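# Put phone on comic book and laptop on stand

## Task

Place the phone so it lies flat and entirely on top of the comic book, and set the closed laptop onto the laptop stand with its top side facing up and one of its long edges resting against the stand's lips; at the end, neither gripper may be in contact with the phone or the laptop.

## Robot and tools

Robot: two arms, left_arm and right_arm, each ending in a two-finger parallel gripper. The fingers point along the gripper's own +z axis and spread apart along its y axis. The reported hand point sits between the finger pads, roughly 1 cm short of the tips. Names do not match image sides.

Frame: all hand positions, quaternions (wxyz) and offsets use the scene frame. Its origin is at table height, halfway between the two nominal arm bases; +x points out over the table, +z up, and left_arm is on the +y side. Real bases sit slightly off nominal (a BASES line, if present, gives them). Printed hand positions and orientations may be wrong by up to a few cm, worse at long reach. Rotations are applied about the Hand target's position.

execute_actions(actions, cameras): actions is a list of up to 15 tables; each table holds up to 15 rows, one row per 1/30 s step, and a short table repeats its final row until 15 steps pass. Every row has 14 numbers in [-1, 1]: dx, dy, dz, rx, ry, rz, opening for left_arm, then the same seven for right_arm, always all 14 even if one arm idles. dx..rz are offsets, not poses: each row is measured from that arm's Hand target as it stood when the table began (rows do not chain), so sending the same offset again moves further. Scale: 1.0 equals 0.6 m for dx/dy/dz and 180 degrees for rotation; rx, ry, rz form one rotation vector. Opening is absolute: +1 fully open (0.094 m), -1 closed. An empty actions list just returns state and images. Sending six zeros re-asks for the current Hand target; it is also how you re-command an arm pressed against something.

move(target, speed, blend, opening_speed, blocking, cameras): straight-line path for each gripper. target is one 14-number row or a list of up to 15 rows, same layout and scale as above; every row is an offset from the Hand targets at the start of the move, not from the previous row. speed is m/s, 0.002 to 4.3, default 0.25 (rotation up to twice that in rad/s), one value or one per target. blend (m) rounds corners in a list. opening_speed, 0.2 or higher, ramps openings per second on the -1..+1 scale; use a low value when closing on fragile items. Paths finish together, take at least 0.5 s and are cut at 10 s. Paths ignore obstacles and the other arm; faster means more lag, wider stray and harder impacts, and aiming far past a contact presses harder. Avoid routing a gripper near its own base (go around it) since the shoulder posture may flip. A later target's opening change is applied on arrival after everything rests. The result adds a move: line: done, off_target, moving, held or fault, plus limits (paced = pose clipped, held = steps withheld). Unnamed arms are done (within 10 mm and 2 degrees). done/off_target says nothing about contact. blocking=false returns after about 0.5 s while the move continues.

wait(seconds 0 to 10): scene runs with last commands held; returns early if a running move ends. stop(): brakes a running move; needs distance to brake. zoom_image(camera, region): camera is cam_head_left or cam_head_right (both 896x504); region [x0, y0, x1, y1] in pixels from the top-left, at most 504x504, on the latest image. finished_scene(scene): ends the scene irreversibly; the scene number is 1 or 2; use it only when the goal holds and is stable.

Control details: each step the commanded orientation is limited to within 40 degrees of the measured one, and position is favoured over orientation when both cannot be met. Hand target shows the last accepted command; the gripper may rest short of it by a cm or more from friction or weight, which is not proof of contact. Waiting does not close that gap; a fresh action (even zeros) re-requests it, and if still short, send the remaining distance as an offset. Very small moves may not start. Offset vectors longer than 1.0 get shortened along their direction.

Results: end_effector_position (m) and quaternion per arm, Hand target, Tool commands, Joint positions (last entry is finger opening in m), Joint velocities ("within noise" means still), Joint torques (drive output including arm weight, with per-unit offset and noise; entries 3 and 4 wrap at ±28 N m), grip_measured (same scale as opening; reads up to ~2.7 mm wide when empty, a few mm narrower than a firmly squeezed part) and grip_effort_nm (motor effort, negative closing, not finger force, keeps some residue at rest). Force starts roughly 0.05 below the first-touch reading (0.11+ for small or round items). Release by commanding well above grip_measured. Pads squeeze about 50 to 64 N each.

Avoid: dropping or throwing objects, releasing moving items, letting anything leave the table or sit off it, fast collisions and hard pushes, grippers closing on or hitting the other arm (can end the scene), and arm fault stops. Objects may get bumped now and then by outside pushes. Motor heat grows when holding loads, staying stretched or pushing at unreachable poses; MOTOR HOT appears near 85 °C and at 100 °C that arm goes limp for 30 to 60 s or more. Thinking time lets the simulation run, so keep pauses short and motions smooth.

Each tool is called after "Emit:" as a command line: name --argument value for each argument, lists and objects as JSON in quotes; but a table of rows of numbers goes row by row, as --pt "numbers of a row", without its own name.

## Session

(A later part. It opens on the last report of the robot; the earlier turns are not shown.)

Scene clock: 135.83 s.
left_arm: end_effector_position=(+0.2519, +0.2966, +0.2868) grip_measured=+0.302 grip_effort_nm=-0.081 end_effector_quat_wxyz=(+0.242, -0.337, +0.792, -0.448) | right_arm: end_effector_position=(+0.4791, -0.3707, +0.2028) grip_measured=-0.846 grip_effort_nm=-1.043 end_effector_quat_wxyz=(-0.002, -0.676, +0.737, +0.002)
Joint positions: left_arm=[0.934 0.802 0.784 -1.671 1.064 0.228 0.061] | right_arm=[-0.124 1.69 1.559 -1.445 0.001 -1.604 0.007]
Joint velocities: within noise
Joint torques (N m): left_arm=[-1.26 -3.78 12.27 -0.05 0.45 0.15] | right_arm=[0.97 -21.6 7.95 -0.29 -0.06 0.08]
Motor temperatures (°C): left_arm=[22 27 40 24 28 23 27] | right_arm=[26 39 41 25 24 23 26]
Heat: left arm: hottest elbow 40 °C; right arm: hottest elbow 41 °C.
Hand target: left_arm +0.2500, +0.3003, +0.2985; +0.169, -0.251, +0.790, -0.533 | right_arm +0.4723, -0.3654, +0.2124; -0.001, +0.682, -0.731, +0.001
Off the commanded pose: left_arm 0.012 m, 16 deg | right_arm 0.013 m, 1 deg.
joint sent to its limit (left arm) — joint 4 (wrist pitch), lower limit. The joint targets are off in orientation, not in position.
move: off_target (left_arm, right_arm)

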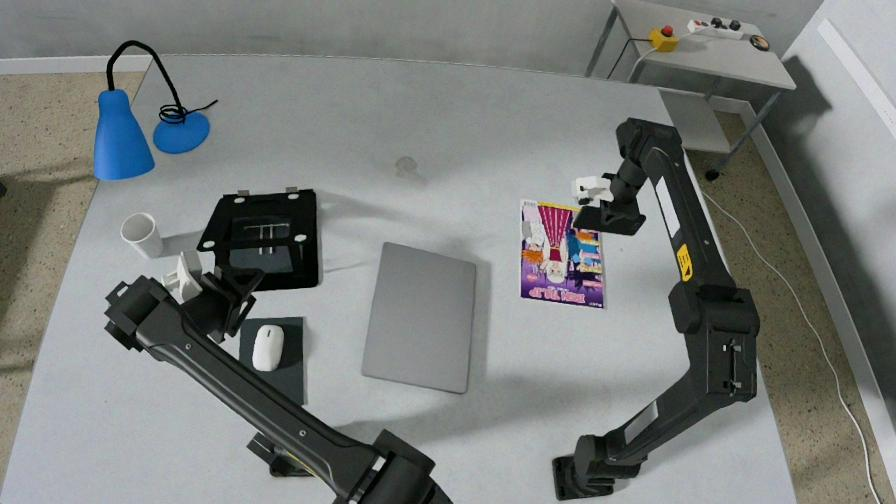

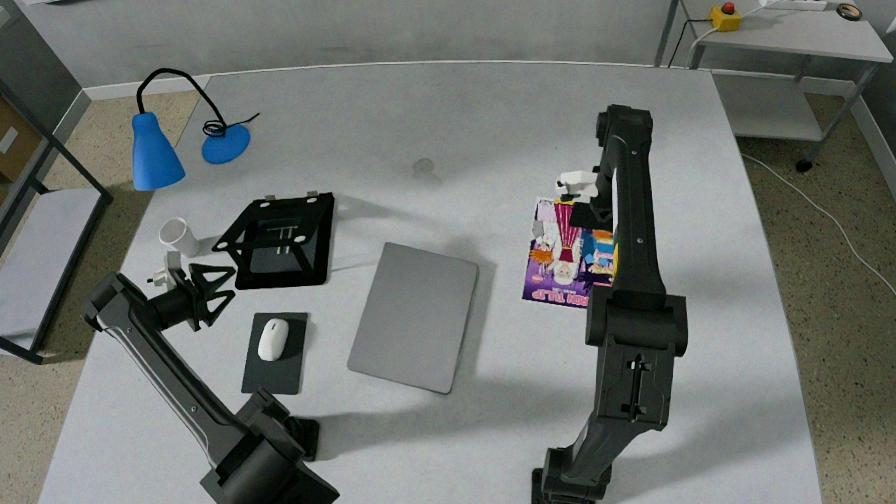

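Emit:
move --target '[0,0,0,0,0,0,0.3,0.063,0.05,-0.037,-0.022,-0.316,0,-0.95]' --speed 0.25

Emit:
zoom_image --camera "cam_head_left" --region '[490, 150, 690, 330]'

Emit:
zoom_image --camera "cam_head_right" --region '[490, 150, 690, 330]'

Scene clock: 145.93 s.
left_arm: end_effector_position=(+0.2519, +0.2966, +0.2868) grip_measured=+0.302 grip_effort_nm=-0.081 end_effector_quat_wxyz=(+0.242, -0.337, +0.792, -0.448) | right_arm: end_effector_position=(+0.5090, -0.3415, +0.1780) grip_measured=-0.846 grip_effort_nm=-1.038 end_effector_quat_wxyz=(-0.311, +0.604, -0.651, +0.339)
Joint positions: left_arm=[0.934 0.802 0.784 -1.671 1.064 0.228 0.061] | right_arm=[-0.057 1.361 0.825 -0.079 0.022 -1.56 0.007]
Joint velocities: within noise
Joint torques (N m): left_arm=[-0.5 -3.55 12.4 -0.18 0.46 0.17] | right_arm=[1.38 -14.74 8.36 2.45 0.08 0.27]
Motor temperatures (°C): left_arm=[22 27 40 24 28 23 27] | right_arm=[26 39 41 25 24 23 26]
Heat: left arm: hottest elbow 40 °C; right arm: hottest elbow 41 °C.
Hand target: left_arm +0.2500, +0.3003, +0.2985; +0.169, -0.251, +0.790, -0.533 | right_arm +0.5101, -0.3353, +0.1902; -0.326, +0.599, -0.642, +0.350
Off the commanded pose: left_arm 0.012 m, 16 deg | right_arm 0.014 m, 2 deg.
joint sent to its limit (left arm) — joint 4 (wrist pitch), lower limit. The joint targets are off in orientation, not in position.
move: off_target (left_arm, right_arm)

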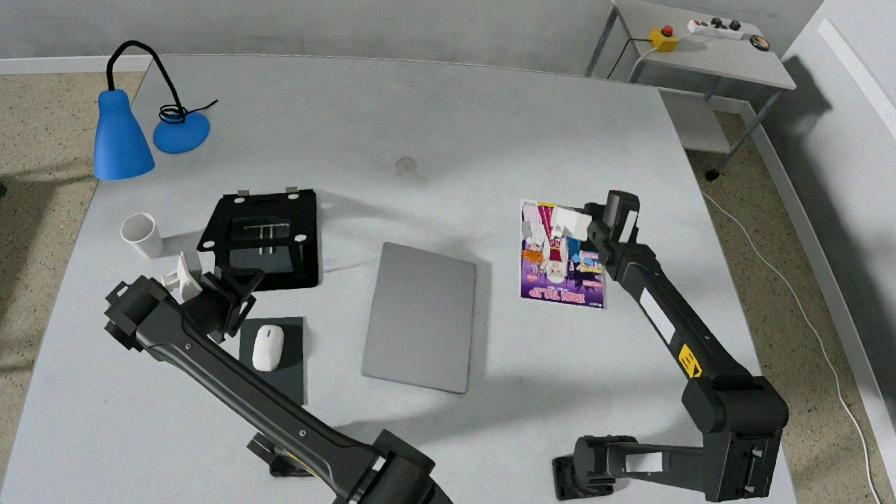

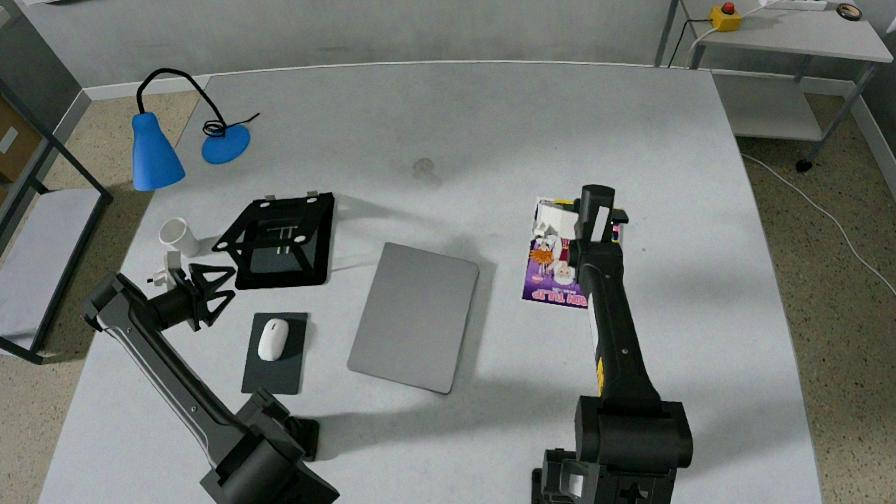

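Scaled by 2.520.

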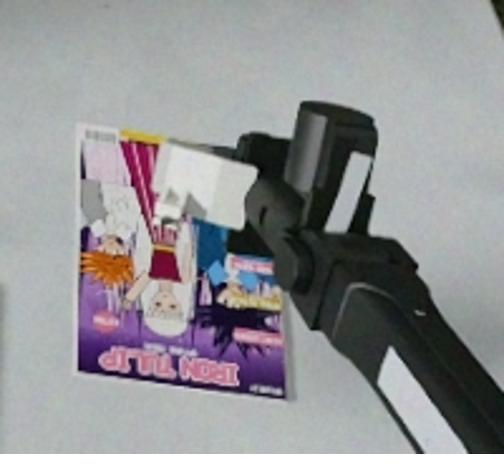

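Scaled by 2.520.

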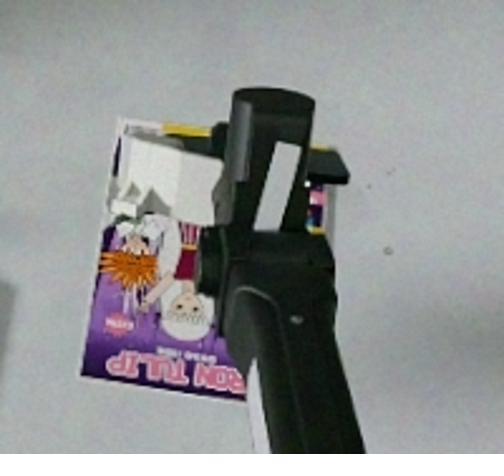

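Emit:
move --target '[0,0,0,0,0,0,0.3,0.02,-0.012,-0.2,0,-0.01,0,-0.95]' --speed 0.2

Emit:
zoom_image --camera "cam_head_left" --region '[490, 170, 690, 330]'

Emit:
zoom_image --camera "cam_head_right" --region '[490, 170, 690, 330]'

Scene clock: 164.70 s.
left_arm: end_effector_position=(+0.2519, +0.2966, +0.2868) grip_measured=+0.302 grip_effort_nm=-0.081 end_effector_quat_wxyz=(+0.242, -0.337, +0.792, -0.448) | right_arm: end_effector_position=(+0.5184, -0.3403, +0.0675) grip_measured=-0.846 grip_effort_nm=-1.038 end_effector_quat_wxyz=(-0.330, +0.598, -0.641, +0.351)
Joint positions: left_arm=[0.934 0.802 0.784 -1.671 1.064 0.228 0.061] | right_arm=[-0.057 1.627 0.701 0.361 0.012 -1.56 0.007]
Joint velocities: within noise
Joint torques (N m): left_arm=[-1.32 -3.78 12.48 -0.29 0.43 0.12] | right_arm=[0.15 -14.51 6.63 2.47 -0.06 0.2]
Motor temperatures (°C): left_arm=[22 27 40 24 28 23 27] | right_arm=[26 38 40 25 24 23 26]
Heat: left arm: hottest elbow 40 °C; right arm: hottest elbow 40 °C.
Hand target: left_arm +0.2500, +0.3003, +0.2985; +0.169, -0.251, +0.790, -0.533 | right_arm +0.5222, -0.3426, +0.0704; -0.336, +0.593, -0.637, +0.359
Off the commanded pose: left_arm 0.012 m, 16 deg | right_arm 0.005 m, 1 deg.
joint sent to its limit (left arm) — joint 4 (wrist pitch), lower limit. The joint targets are off in orientation, not in position.
move: off_target (left_arm)

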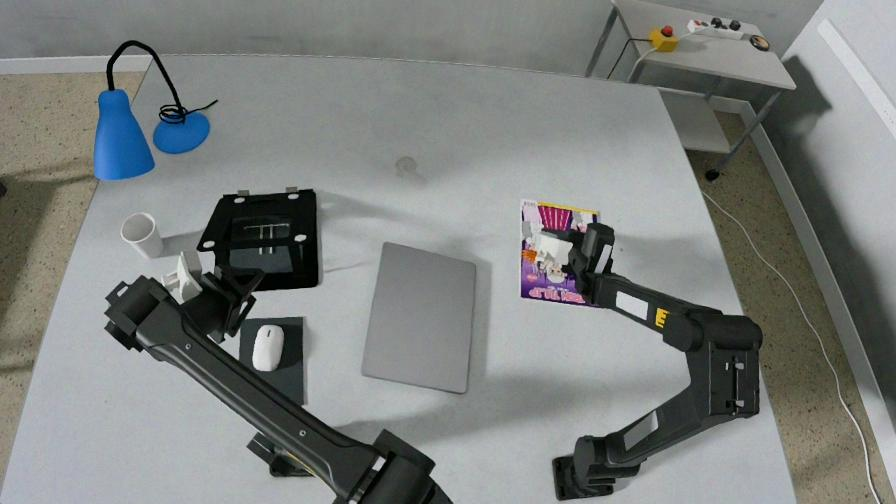

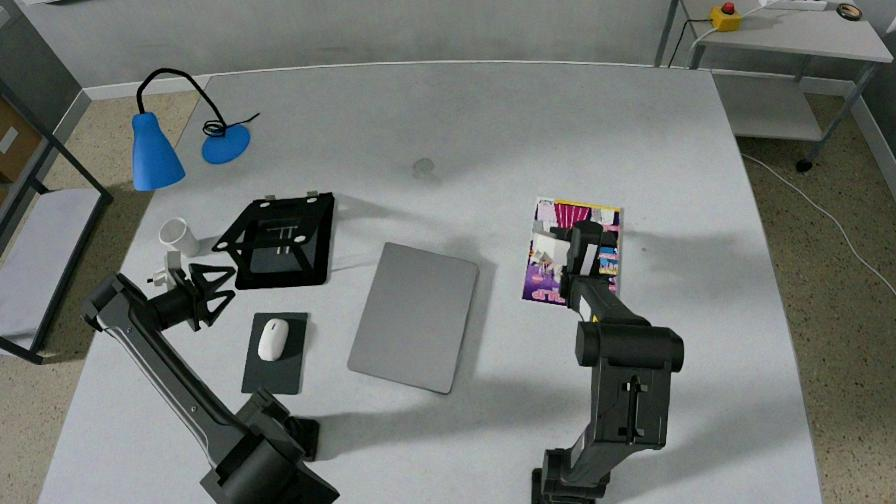

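Scaled by 2.520.

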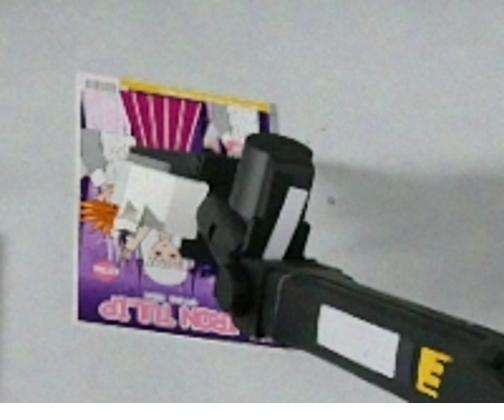

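Scaled by 2.520.

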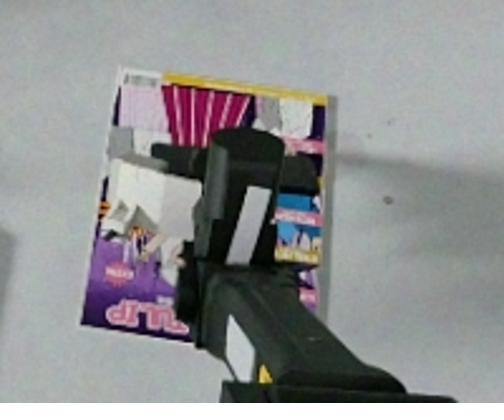

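Emit:
move --target '[0,0,0,0,0,0,0.3,0,0,-0.068,0,0,0,-0.95]' --speed 0.06

Emit:
zoom_image --camera "cam_head_left" --region '[490, 170, 690, 330]'

Emit:
zoom_image --camera "cam_head_right" --region '[490, 170, 690, 330]'

Scene clock: 170.40 s.
left_arm: end_effector_position=(+0.2519, +0.2966, +0.2868) grip_measured=+0.302 grip_effort_nm=-0.081 end_effector_quat_wxyz=(+0.242, -0.337, +0.792, -0.448) | right_arm: end_effector_position=(+0.5232, -0.3406, +0.0377) grip_measured=-0.846 grip_effort_nm=-1.043 end_effector_quat_wxyz=(-0.337, +0.594, -0.636, +0.359)
Joint positions: left_arm=[0.934 0.802 0.784 -1.671 1.064 0.228 0.061] | right_arm=[-0.057 1.729 0.69 0.498 0.012 -1.562 0.007]
Joint velocities: within noise
Joint torques (N m): left_arm=[-1.08 -4.37 12.44 -0.08 0.45 0.13] | right_arm=[0.21 -14.1 5.34 2.32 -0.07 0.21]
Motor temperatures (°C): left_arm=[22 26 40 24 28 23 27] | right_arm=[26 37 40 25 24 23 27]
Heat: left arm: hottest elbow 40 °C; right arm: hottest elbow 40 °C.
Hand target: left_arm +0.2500, +0.3003, +0.2985; +0.169, -0.251, +0.790, -0.533 | right_arm +0.5221, -0.3426, +0.0294; -0.336, +0.594, -0.637, +0.359
Off the commanded pose: left_arm 0.012 m, 16 deg | right_arm 0.008 m, 0 deg.
joint sent to its limit (left arm) — joint 4 (wrist pitch), lower limit. The joint targets are off in orientation, not in position.
move: off_target (left_arm)

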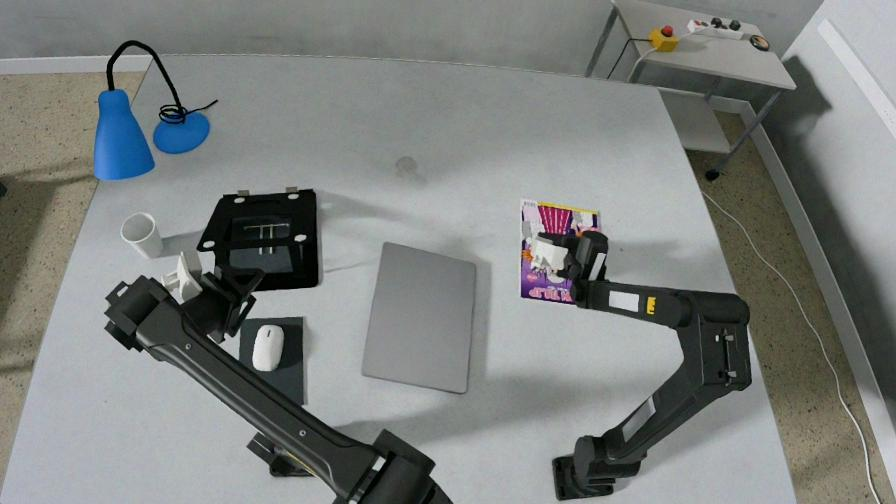

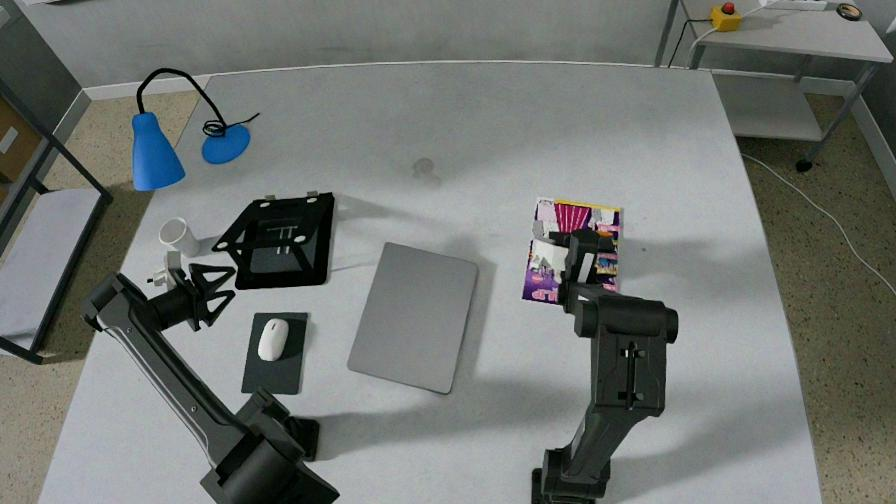

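Scaled by 2.520.

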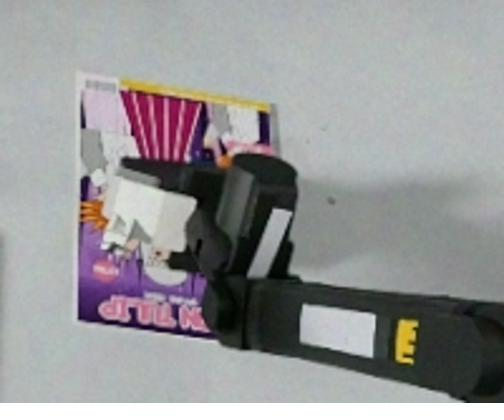

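Scaled by 2.520.

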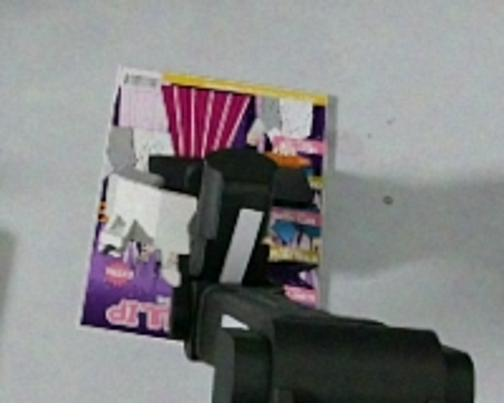

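Emit:
move --target '[0,0,0,0,0,0,0.3,0,0.037,0.02,0,0,0,-0.95]' --speed 0.06

Emit:
zoom_image --camera "cam_head_left" --region '[490, 170, 690, 330]'

Emit:
zoom_image --camera "cam_head_right" --region '[490, 170, 690, 330]'

Scene clock: 175.00 s.
left_arm: end_effector_position=(+0.2519, +0.2966, +0.2868) grip_measured=+0.302 grip_effort_nm=-0.081 end_effector_quat_wxyz=(+0.242, -0.337, +0.792, -0.448) | right_arm: end_effector_position=(+0.5231, -0.3261, +0.0368) grip_measured=-0.846 grip_effort_nm=-1.038 end_effector_quat_wxyz=(-0.332, +0.595, -0.637, +0.361)
Joint positions: left_arm=[0.934 0.802 0.784 -1.671 1.064 0.228 0.061] | right_arm=[-0.017 1.729 0.69 0.493 0.055 -1.545 0.007]
Joint velocities: within noise
Joint torques (N m): left_arm=[-0.85 -4.01 12.25 -0.16 0.49 0.17] | right_arm=[1.2 -16.97 5.5 1.25 0.07 0.28]
Motor temperatures (°C): left_arm=[22 26 40 24 28 23 27] | right_arm=[26 37 40 25 24 23 27]
Heat: left arm: hottest elbow 40 °C; right arm: hottest elbow 40 °C.
Hand target: left_arm +0.2500, +0.3003, +0.2985; +0.169, -0.251, +0.790, -0.533 | right_arm +0.5221, -0.3204, +0.0414; -0.336, +0.594, -0.637, +0.359
Off the commanded pose: left_arm 0.012 m, 16 deg | right_arm 0.007 m, 1 deg.
joint sent to its limit (left arm) — joint 4 (wrist pitch), lower limit. The joint targets are off in orientation, not in position.
move: off_target (left_arm)

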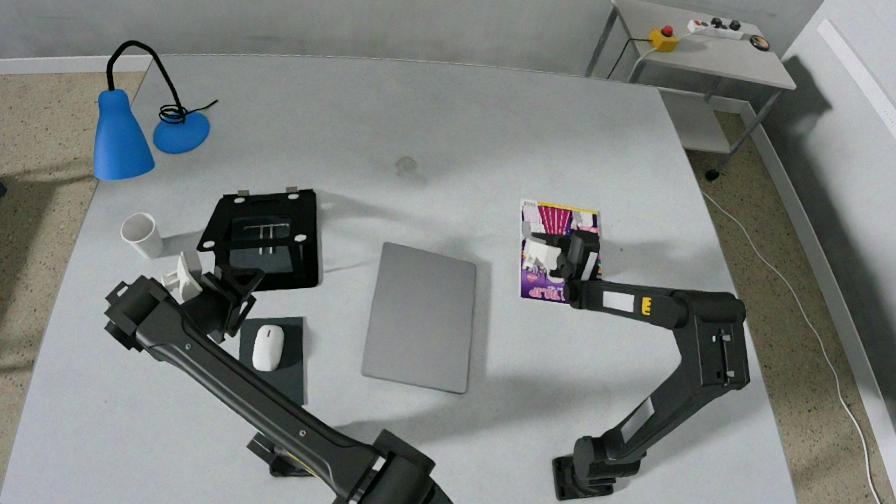

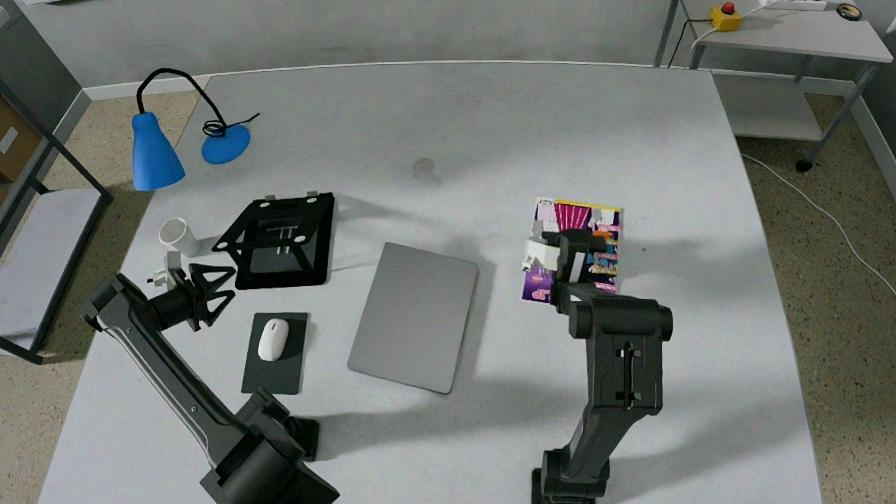

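Scaled by 2.520.

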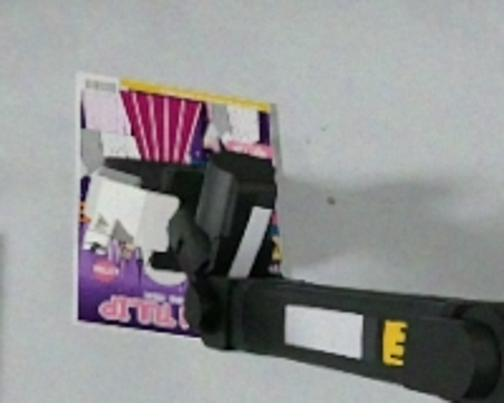

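Scaled by 2.520.

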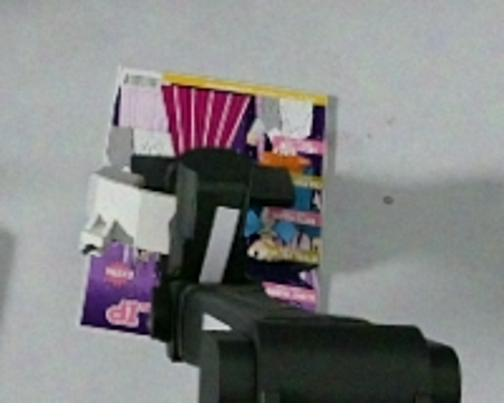

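Emit:
move --target '[0,0,0,0,0,0,0.3,0,0.0,-0.035,0,0,0,-0.95]' --speed 0.05 --cameras '[]'

Scene clock: 177.63 s.
left_arm: end_effector_position=(+0.2519, +0.2966, +0.2868) grip_measured=+0.302 grip_effort_nm=-0.081 end_effector_quat_wxyz=(+0.242, -0.337, +0.792, -0.448) | right_arm: end_effector_position=(+0.5264, -0.3264, +0.0358) grip_measured=-0.846 grip_effort_nm=-1.038 end_effector_quat_wxyz=(-0.339, +0.590, -0.634, +0.368)
Joint positions: left_arm=[0.934 0.802 0.784 -1.671 1.064 0.228 0.061] | right_arm=[-0.017 1.746 0.69 0.532 0.057 -1.543 0.007]
Joint velocities: within noise
Joint torques (N m): left_arm=[-1.14 -3.43 12.44 -0.42 0.52 0.17] | right_arm=[1.2 -13.45 4.93 2.15 0.02 0.31]
Motor temperatures (°C): left_arm=[22 26 40 24 28 23 27] | right_arm=[26 37 40 25 24 23 27]
Heat: left arm: hottest elbow 40 °C; right arm: hottest elbow 40 °C.
Hand target: left_arm +0.2500, +0.3003, +0.2985; +0.169, -0.251, +0.790, -0.533 | right_arm +0.5221, -0.3203, +0.0205; -0.336, +0.594, -0.637, +0.359
Off the commanded pose: left_arm 0.012 m, 16 deg | right_arm 0.017 m, 1 deg.
joint sent to its limit (left arm) — joint 4 (wrist pitch), lower limit. The joint targets are off in orientation, not in position.
move: off_target (left_arm, right_arm)
No camera images: "cameras" was empty.

Emit:
move --target '[0,0,0,0,0,0,0.3,0,0.0,-0.013,0,0,0,-0.95]' --speed 0.05

Emit:
zoom_image --camera "cam_head_left" --region '[510, 190, 620, 320]'

Emit:
zoom_image --camera "cam_head_right" --region '[520, 190, 630, 320]'

Scene clock: 182.20 s.
left_arm: end_effector_position=(+0.2519, +0.2966, +0.2868) grip_measured=+0.302 grip_effort_nm=-0.081 end_effector_quat_wxyz=(+0.242, -0.337, +0.792, -0.448) | right_arm: end_effector_position=(+0.5287, -0.3266, +0.0345) grip_measured=-0.846 grip_effort_nm=-1.033 end_effector_quat_wxyz=(-0.343, +0.587, -0.632, +0.373)
Joint positions: left_arm=[0.934 0.802 0.784 -1.671 1.064 0.228 0.061] | right_arm=[-0.017 1.761 0.69 0.563 0.058 -1.543 0.007]
Joint velocities: within noise
Joint torques (N m): left_arm=[-1.61 -4.01 12.7 -0.27 0.45 0.16] | right_arm=[1.08 -13.33 4.71 1.98 -0.02 0.3]
Motor temperatures (°C): left_arm=[22 26 40 24 28 23 27] | right_arm=[26 36 39 25 24 23 27]
Heat: left arm: hottest elbow 40 °C; right arm: hottest elbow 39 °C.
Hand target: left_arm +0.2500, +0.3003, +0.2985; +0.169, -0.251, +0.790, -0.533 | right_arm +0.5221, -0.3203, +0.0127; -0.336, +0.594, -0.637, +0.359
Off the commanded pose: left_arm 0.012 m, 16 deg | right_arm 0.024 m, 2 deg.
joint sent to its limit (left arm) — joint 4 (wrist pitch), lower limit. The joint targets are off in orientation, not in position.
move: off_target (left_arm, right_arm)

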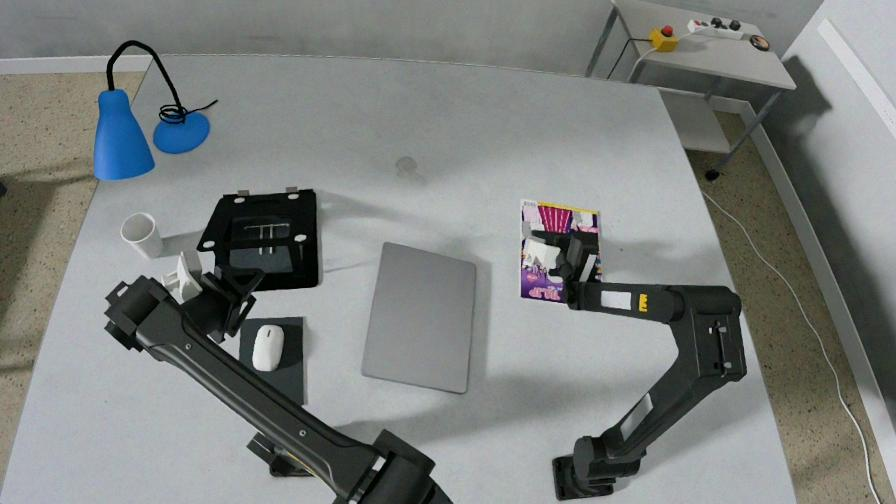

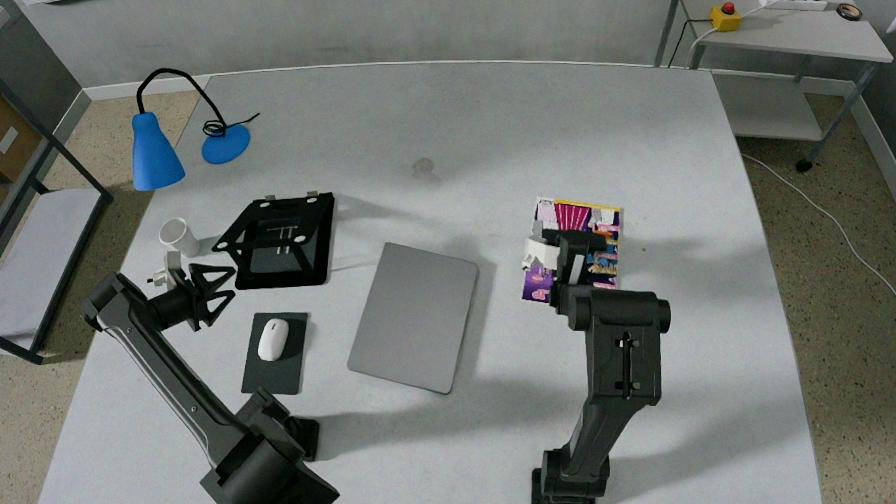

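Scaled by 3.877.

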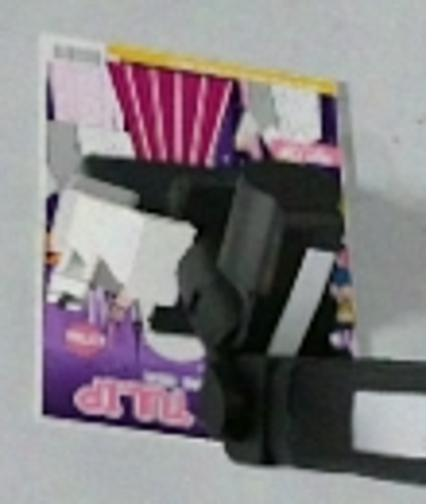

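Scaled by 3.877.

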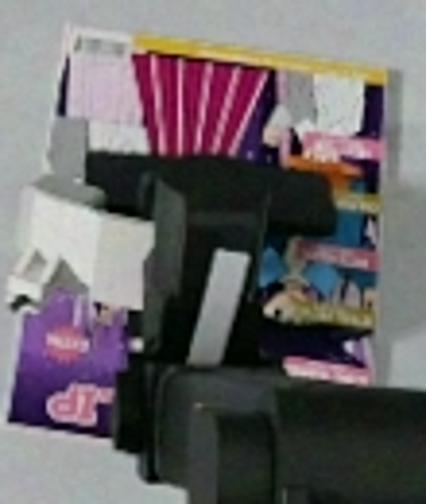

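Emit:
move --target '[0,0,0,0,0,0,0.3,0.02,-0.003,0.055,0.005,0.072,0,-0.95]' --speed 0.08 --cameras '["cam_head_left","cam_head_right"]'

Emit:
zoom_image --camera "cam_head_right" --region '[520, 190, 630, 320]'

Scene clock: 210.40 s.
left_arm: end_effector_position=(+0.2519, +0.2966, +0.2868) grip_measured=+0.302 grip_effort_nm=-0.085 end_effector_quat_wxyz=(+0.242, -0.337, +0.792, -0.448) | right_arm: end_effector_position=(+0.5268, -0.3248, +0.0409) grip_measured=-0.846 grip_effort_nm=-1.038 end_effector_quat_wxyz=(-0.264, +0.630, -0.670, +0.290)
Joint positions: left_arm=[0.934 0.802 0.784 -1.671 1.064 0.228 0.061] | right_arm=[-0.017 1.675 0.818 0.091 0.048 -1.541 0.007]
Joint velocities: within noise
Joint torques (N m): left_arm=[-0.79 -4.6 12.31 -0.08 0.47 0.15] | right_arm=[0.62 -16.15 8.75 0.4 -0.17 0.33]
Motor temperatures (°C): left_arm=[22 26 40 24 28 23 27] | right_arm=[26 35 38 25 24 23 27]
Heat: left arm: hottest elbow 40 °C; right arm: hottest elbow 38 °C.
Hand target: left_arm +0.2500, +0.3003, +0.2985; +0.169, -0.251, +0.790, -0.533 | right_arm +0.5342, -0.3222, +0.0457; -0.267, +0.628, -0.674, +0.285
Off the commanded pose: left_arm 0.012 m, 16 deg | right_arm 0.009 m, 1 deg.
joint sent to its limit (left arm) — joint 4 (wrist pitch), lower limit. The joint targets are off in orientation, not in position.
move: off_target (left_arm)

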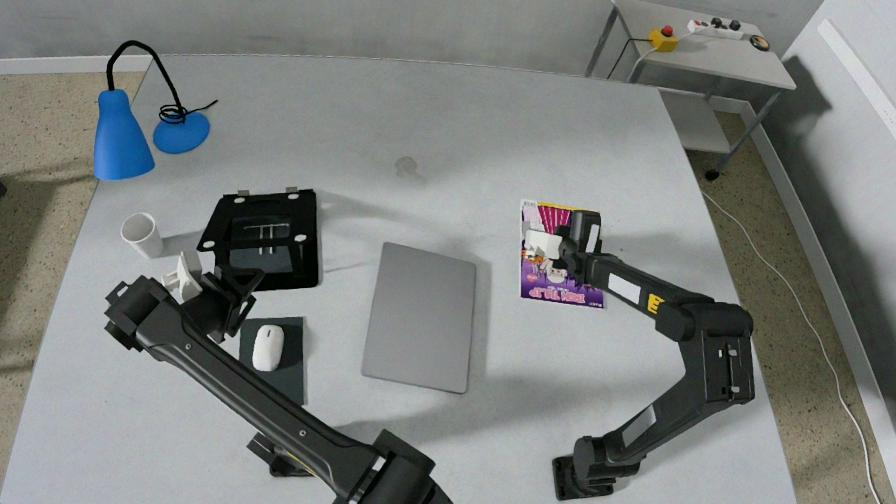

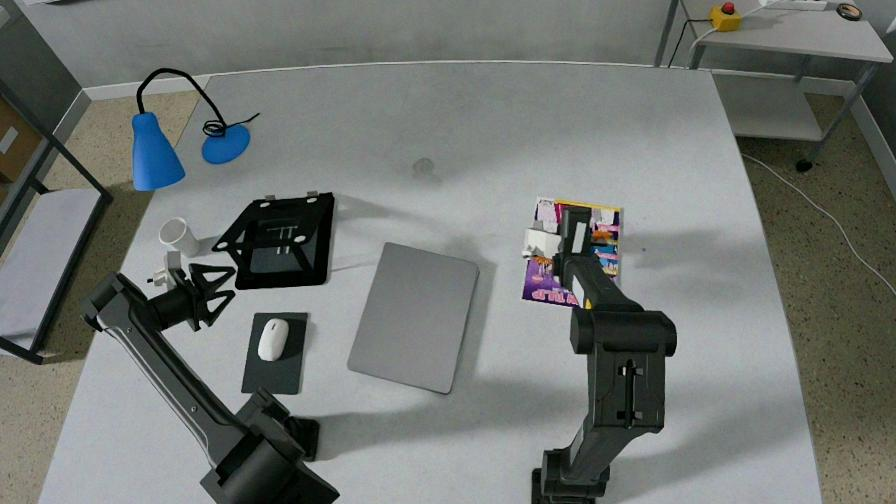

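Scaled by 3.877.

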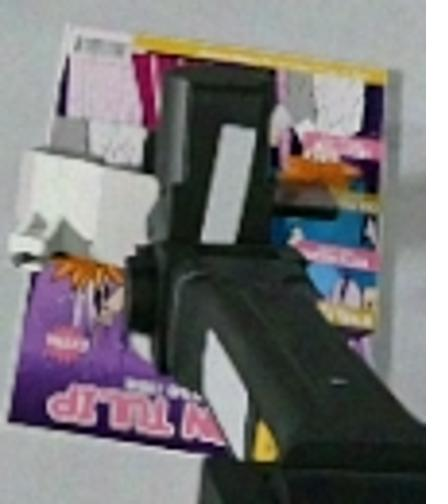

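Emit:
move --target '[0,0,0,0,0,0,0.3,0,0,0,0,0,0,-0.65]' --opening_speed 0.25 --cameras '["cam_head_left","cam_head_right"]'

Emit:
zoom_image --camera "cam_head_right" --region '[520, 190, 630, 320]'

Emit:
zoom_image --camera "cam_head_left" --region '[510, 190, 620, 320]'

Scene clock: 214.70 s.
left_arm: end_effector_position=(+0.2519, +0.2966, +0.2868) grip_measured=+0.302 grip_effort_nm=-0.085 end_effector_quat_wxyz=(+0.242, -0.337, +0.792, -0.448) | right_arm: end_effector_position=(+0.5237, -0.3242, +0.0378) grip_measured=-0.652 grip_effort_nm=0.056 end_effector_quat_wxyz=(-0.260, +0.631, -0.674, +0.283)
Joint positions: left_arm=[0.934 0.802 0.784 -1.671 1.064 0.228 0.061] | right_arm=[-0.017 1.675 0.818 0.073 0.045 -1.536 0.016]
Joint velocities: within noise
Joint torques (N m): left_arm=[-1.14 -3.96 12.38 -0.14 0.45 0.19] | right_arm=[0.79 -15.85 8.73 0.95 -0.07 0.28]
Motor temperatures (°C): left_arm=[22 26 40 24 28 23 27] | right_arm=[26 35 38 25 24 23 27]
Heat: left arm: hottest elbow 40 °C; right arm: hottest elbow 38 °C.
Hand target: left_arm +0.2500, +0.3003, +0.2985; +0.169, -0.251, +0.790, -0.533 | right_arm +0.5341, -0.3222, +0.0457; -0.267, +0.628, -0.674, +0.285
Off the commanded pose: left_arm 0.012 m, 16 deg | right_arm 0.013 m, 1 deg.
joint sent to its limit (left arm) — joint 4 (wrist pitch), lower limit. The joint targets are off in orientation, not in position.
move: off_target (left_arm, right_arm)

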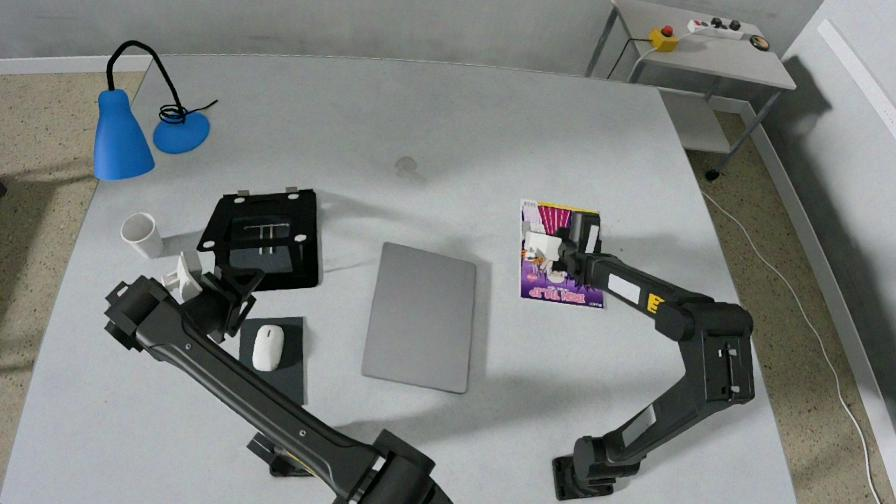

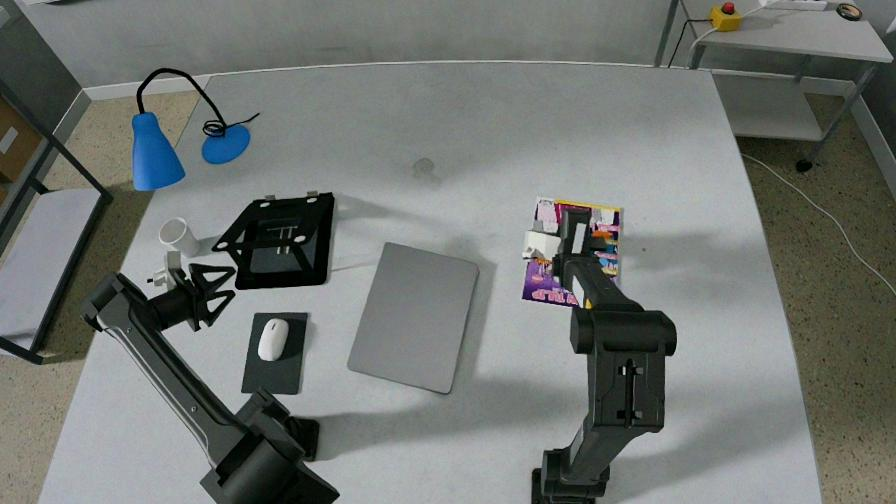

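Scaled by 3.877.

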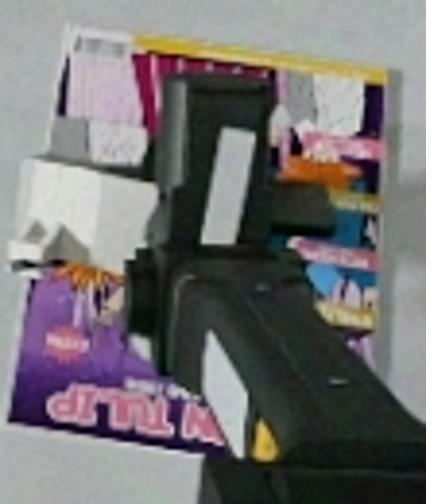

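Scaled by 3.877.

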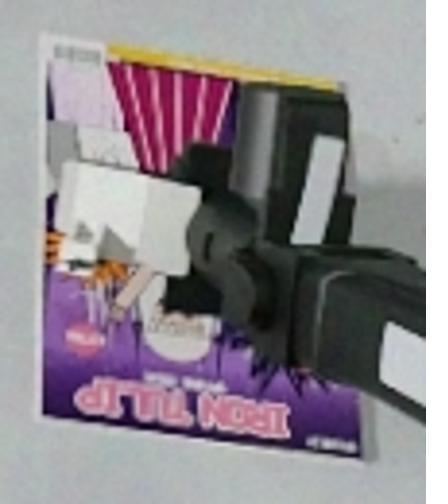

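Emit:
move --target '[0,0,0,0,0,0,0.3,-0.058,0,0.03,0,0,0,-0.65]' --speed 0.05 --cameras '["cam_head_left","cam_head_right"]'

Emit:
zoom_image --camera "cam_head_right" --region '[520, 190, 630, 320]'

Emit:
zoom_image --camera "cam_head_left" --region '[510, 190, 620, 320]'

Scene clock: 219.90 s.
left_arm: end_effector_position=(+0.2519, +0.2966, +0.2868) grip_measured=+0.302 grip_effort_nm=-0.085 end_effector_quat_wxyz=(+0.242, -0.337, +0.792, -0.448) | right_arm: end_effector_position=(+0.5044, -0.3239, +0.0599) grip_measured=-0.651 grip_effort_nm=0.066 end_effector_quat_wxyz=(-0.265, +0.629, -0.672, +0.287)
Joint positions: left_arm=[0.934 0.802 0.784 -1.671 1.064 0.228 0.061] | right_arm=[-0.017 1.583 0.77 0.042 0.044 -1.535 0.016]
Joint velocities: within noise
Joint torques (N m): left_arm=[-0.79 -2.61 12.42 -0.03 0.46 0.15] | right_arm=[0.62 -16.62 6.34 1.13 -0.06 0.28]
Motor temperatures (°C): left_arm=[22 26 40 24 28 23 27] | right_arm=[26 36 39 25 24 23 27]
Heat: left arm: hottest elbow 40 °C; right arm: hottest elbow 39 °C.
Hand target: left_arm +0.2500, +0.3003, +0.2985; +0.169, -0.251, +0.790, -0.533 | right_arm +0.4994, -0.3222, +0.0637; -0.267, +0.628, -0.674, +0.285
Off the commanded pose: left_arm 0.012 m, 16 deg | right_arm 0.006 m, 0 deg.
joint sent to its limit (left arm) — joint 4 (wrist pitch), lower limit. The joint targets are off in orientation, not in position.
move: off_target (left_arm)

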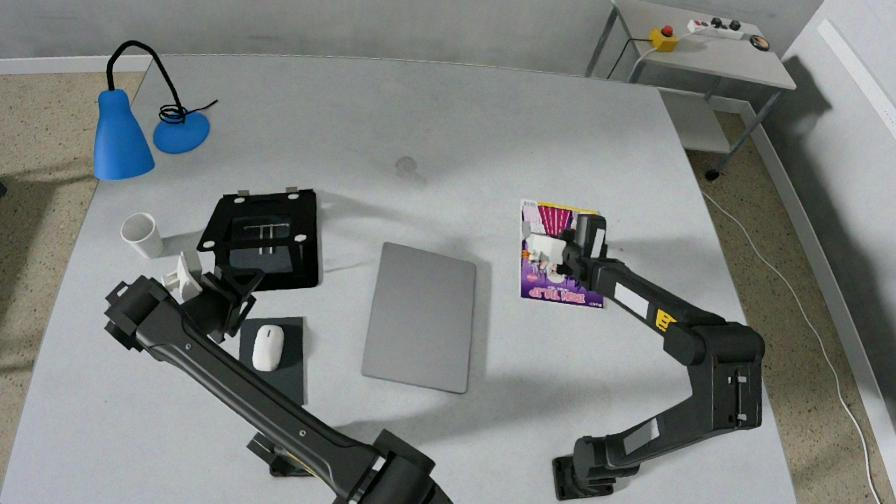

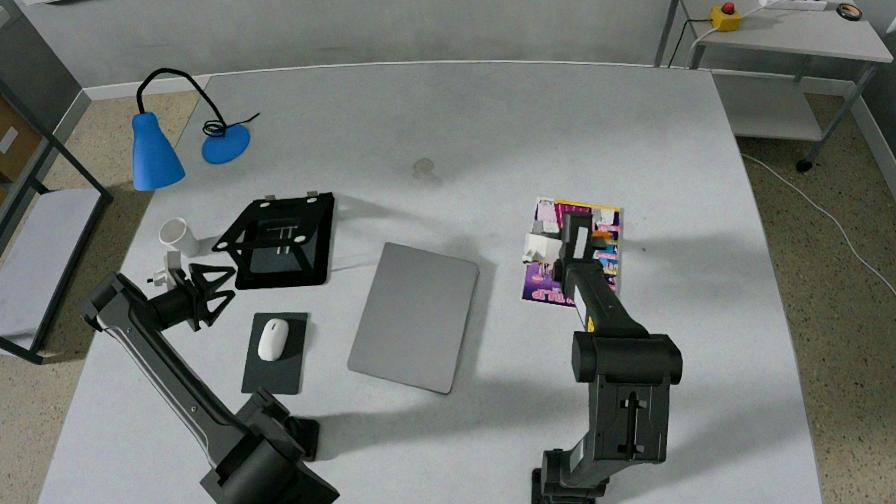

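Scaled by 3.877.

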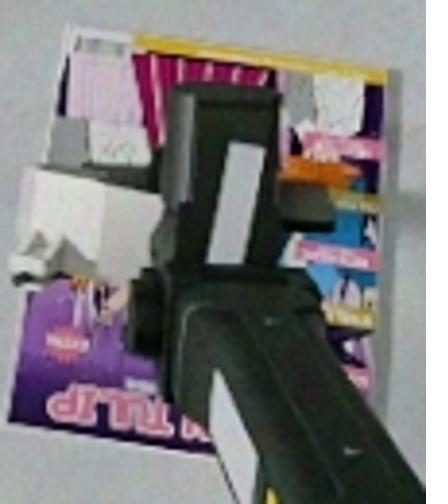

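Scaled by 3.877.

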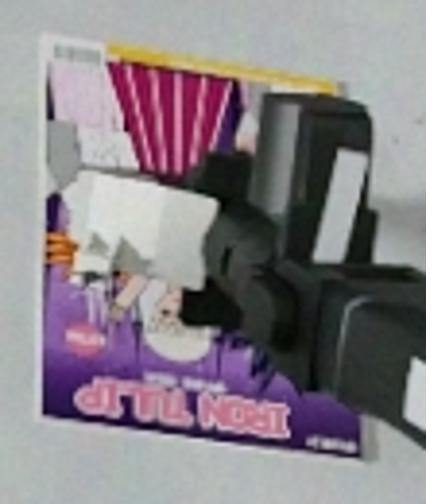

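Emit:
move --target '[0,0,0,0,0,0,0.3,-0.03,0,-0.062,0,0,0,-0.65]' --speed 0.05 --cameras '["cam_head_left","cam_head_right"]'

Emit:
zoom_image --camera "cam_head_right" --region '[520, 190, 630, 320]'

Emit:
zoom_image --camera "cam_head_left" --region '[510, 190, 620, 320]'

Scene clock: 226.57 s.
left_arm: end_effector_position=(+0.2519, +0.2966, +0.2868) grip_measured=+0.302 grip_effort_nm=-0.081 end_effector_quat_wxyz=(+0.242, -0.337, +0.792, -0.448) | right_arm: end_effector_position=(+0.4832, -0.3235, +0.0361) grip_measured=-0.651 grip_effort_nm=0.061 end_effector_quat_wxyz=(-0.267, +0.628, -0.671, +0.289)
Joint positions: left_arm=[0.934 0.802 0.784 -1.671 1.064 0.228 0.061] | right_arm=[-0.017 1.597 0.689 0.144 0.043 -1.535 0.016]
Joint velocities: within noise
Joint torques (N m): left_arm=[-0.91 -3.02 12.59 -0.4 0.43 0.13] | right_arm=[0.62 -12.81 5.89 2.09 -0.05 0.27]
Motor temperatures (°C): left_arm=[22 26 40 24 28 23 27] | right_arm=[26 36 38 25 24 23 26]
Heat: left arm: hottest elbow 40 °C; right arm: hottest elbow 38 °C.
Hand target: left_arm +0.2500, +0.3003, +0.2985; +0.169, -0.251, +0.790, -0.533 | right_arm +0.4813, -0.3222, +0.0265; -0.267, +0.628, -0.674, +0.285
Off the commanded pose: left_arm 0.012 m, 16 deg | right_arm 0.010 m, 1 deg.
joint sent to its limit (left arm) — joint 4 (wrist pitch), lower limit. The joint targets are off in orientation, not in position.
move: off_target (left_arm)

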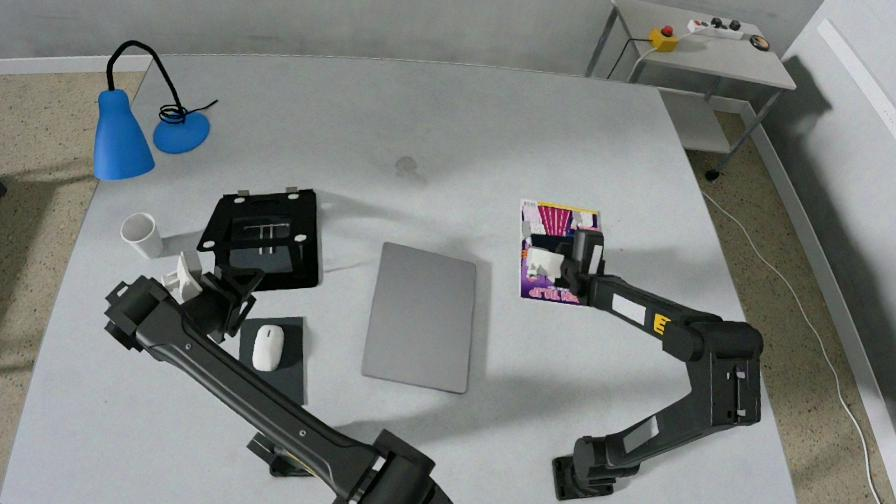

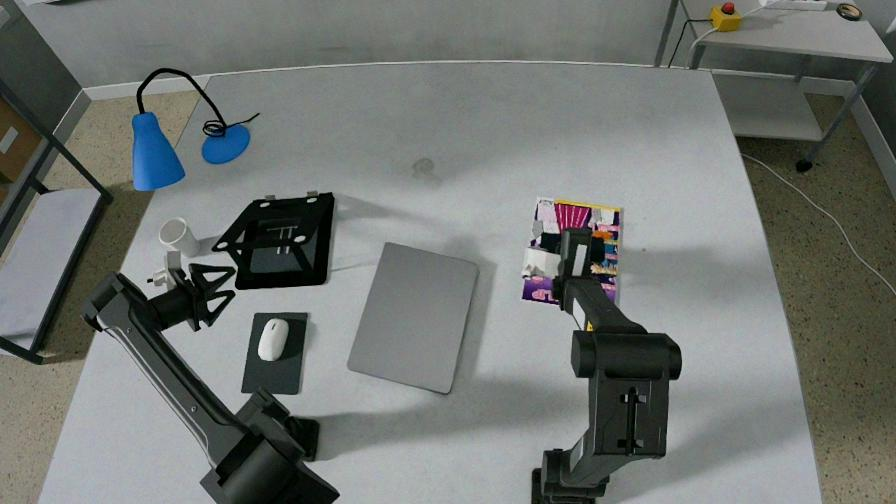

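Scaled by 3.877.

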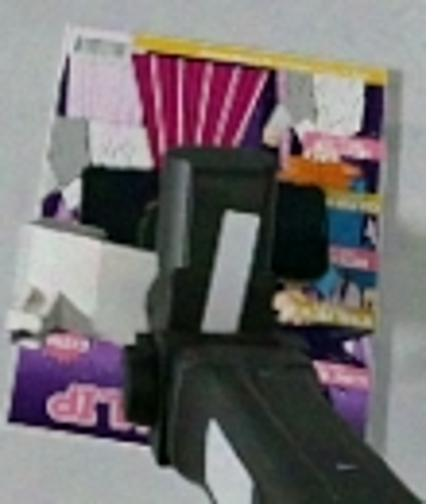

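Scaled by 3.877.

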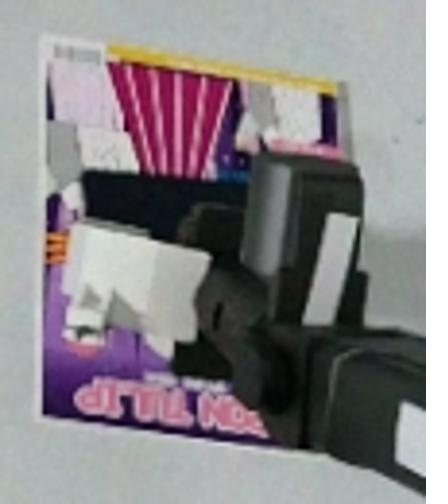

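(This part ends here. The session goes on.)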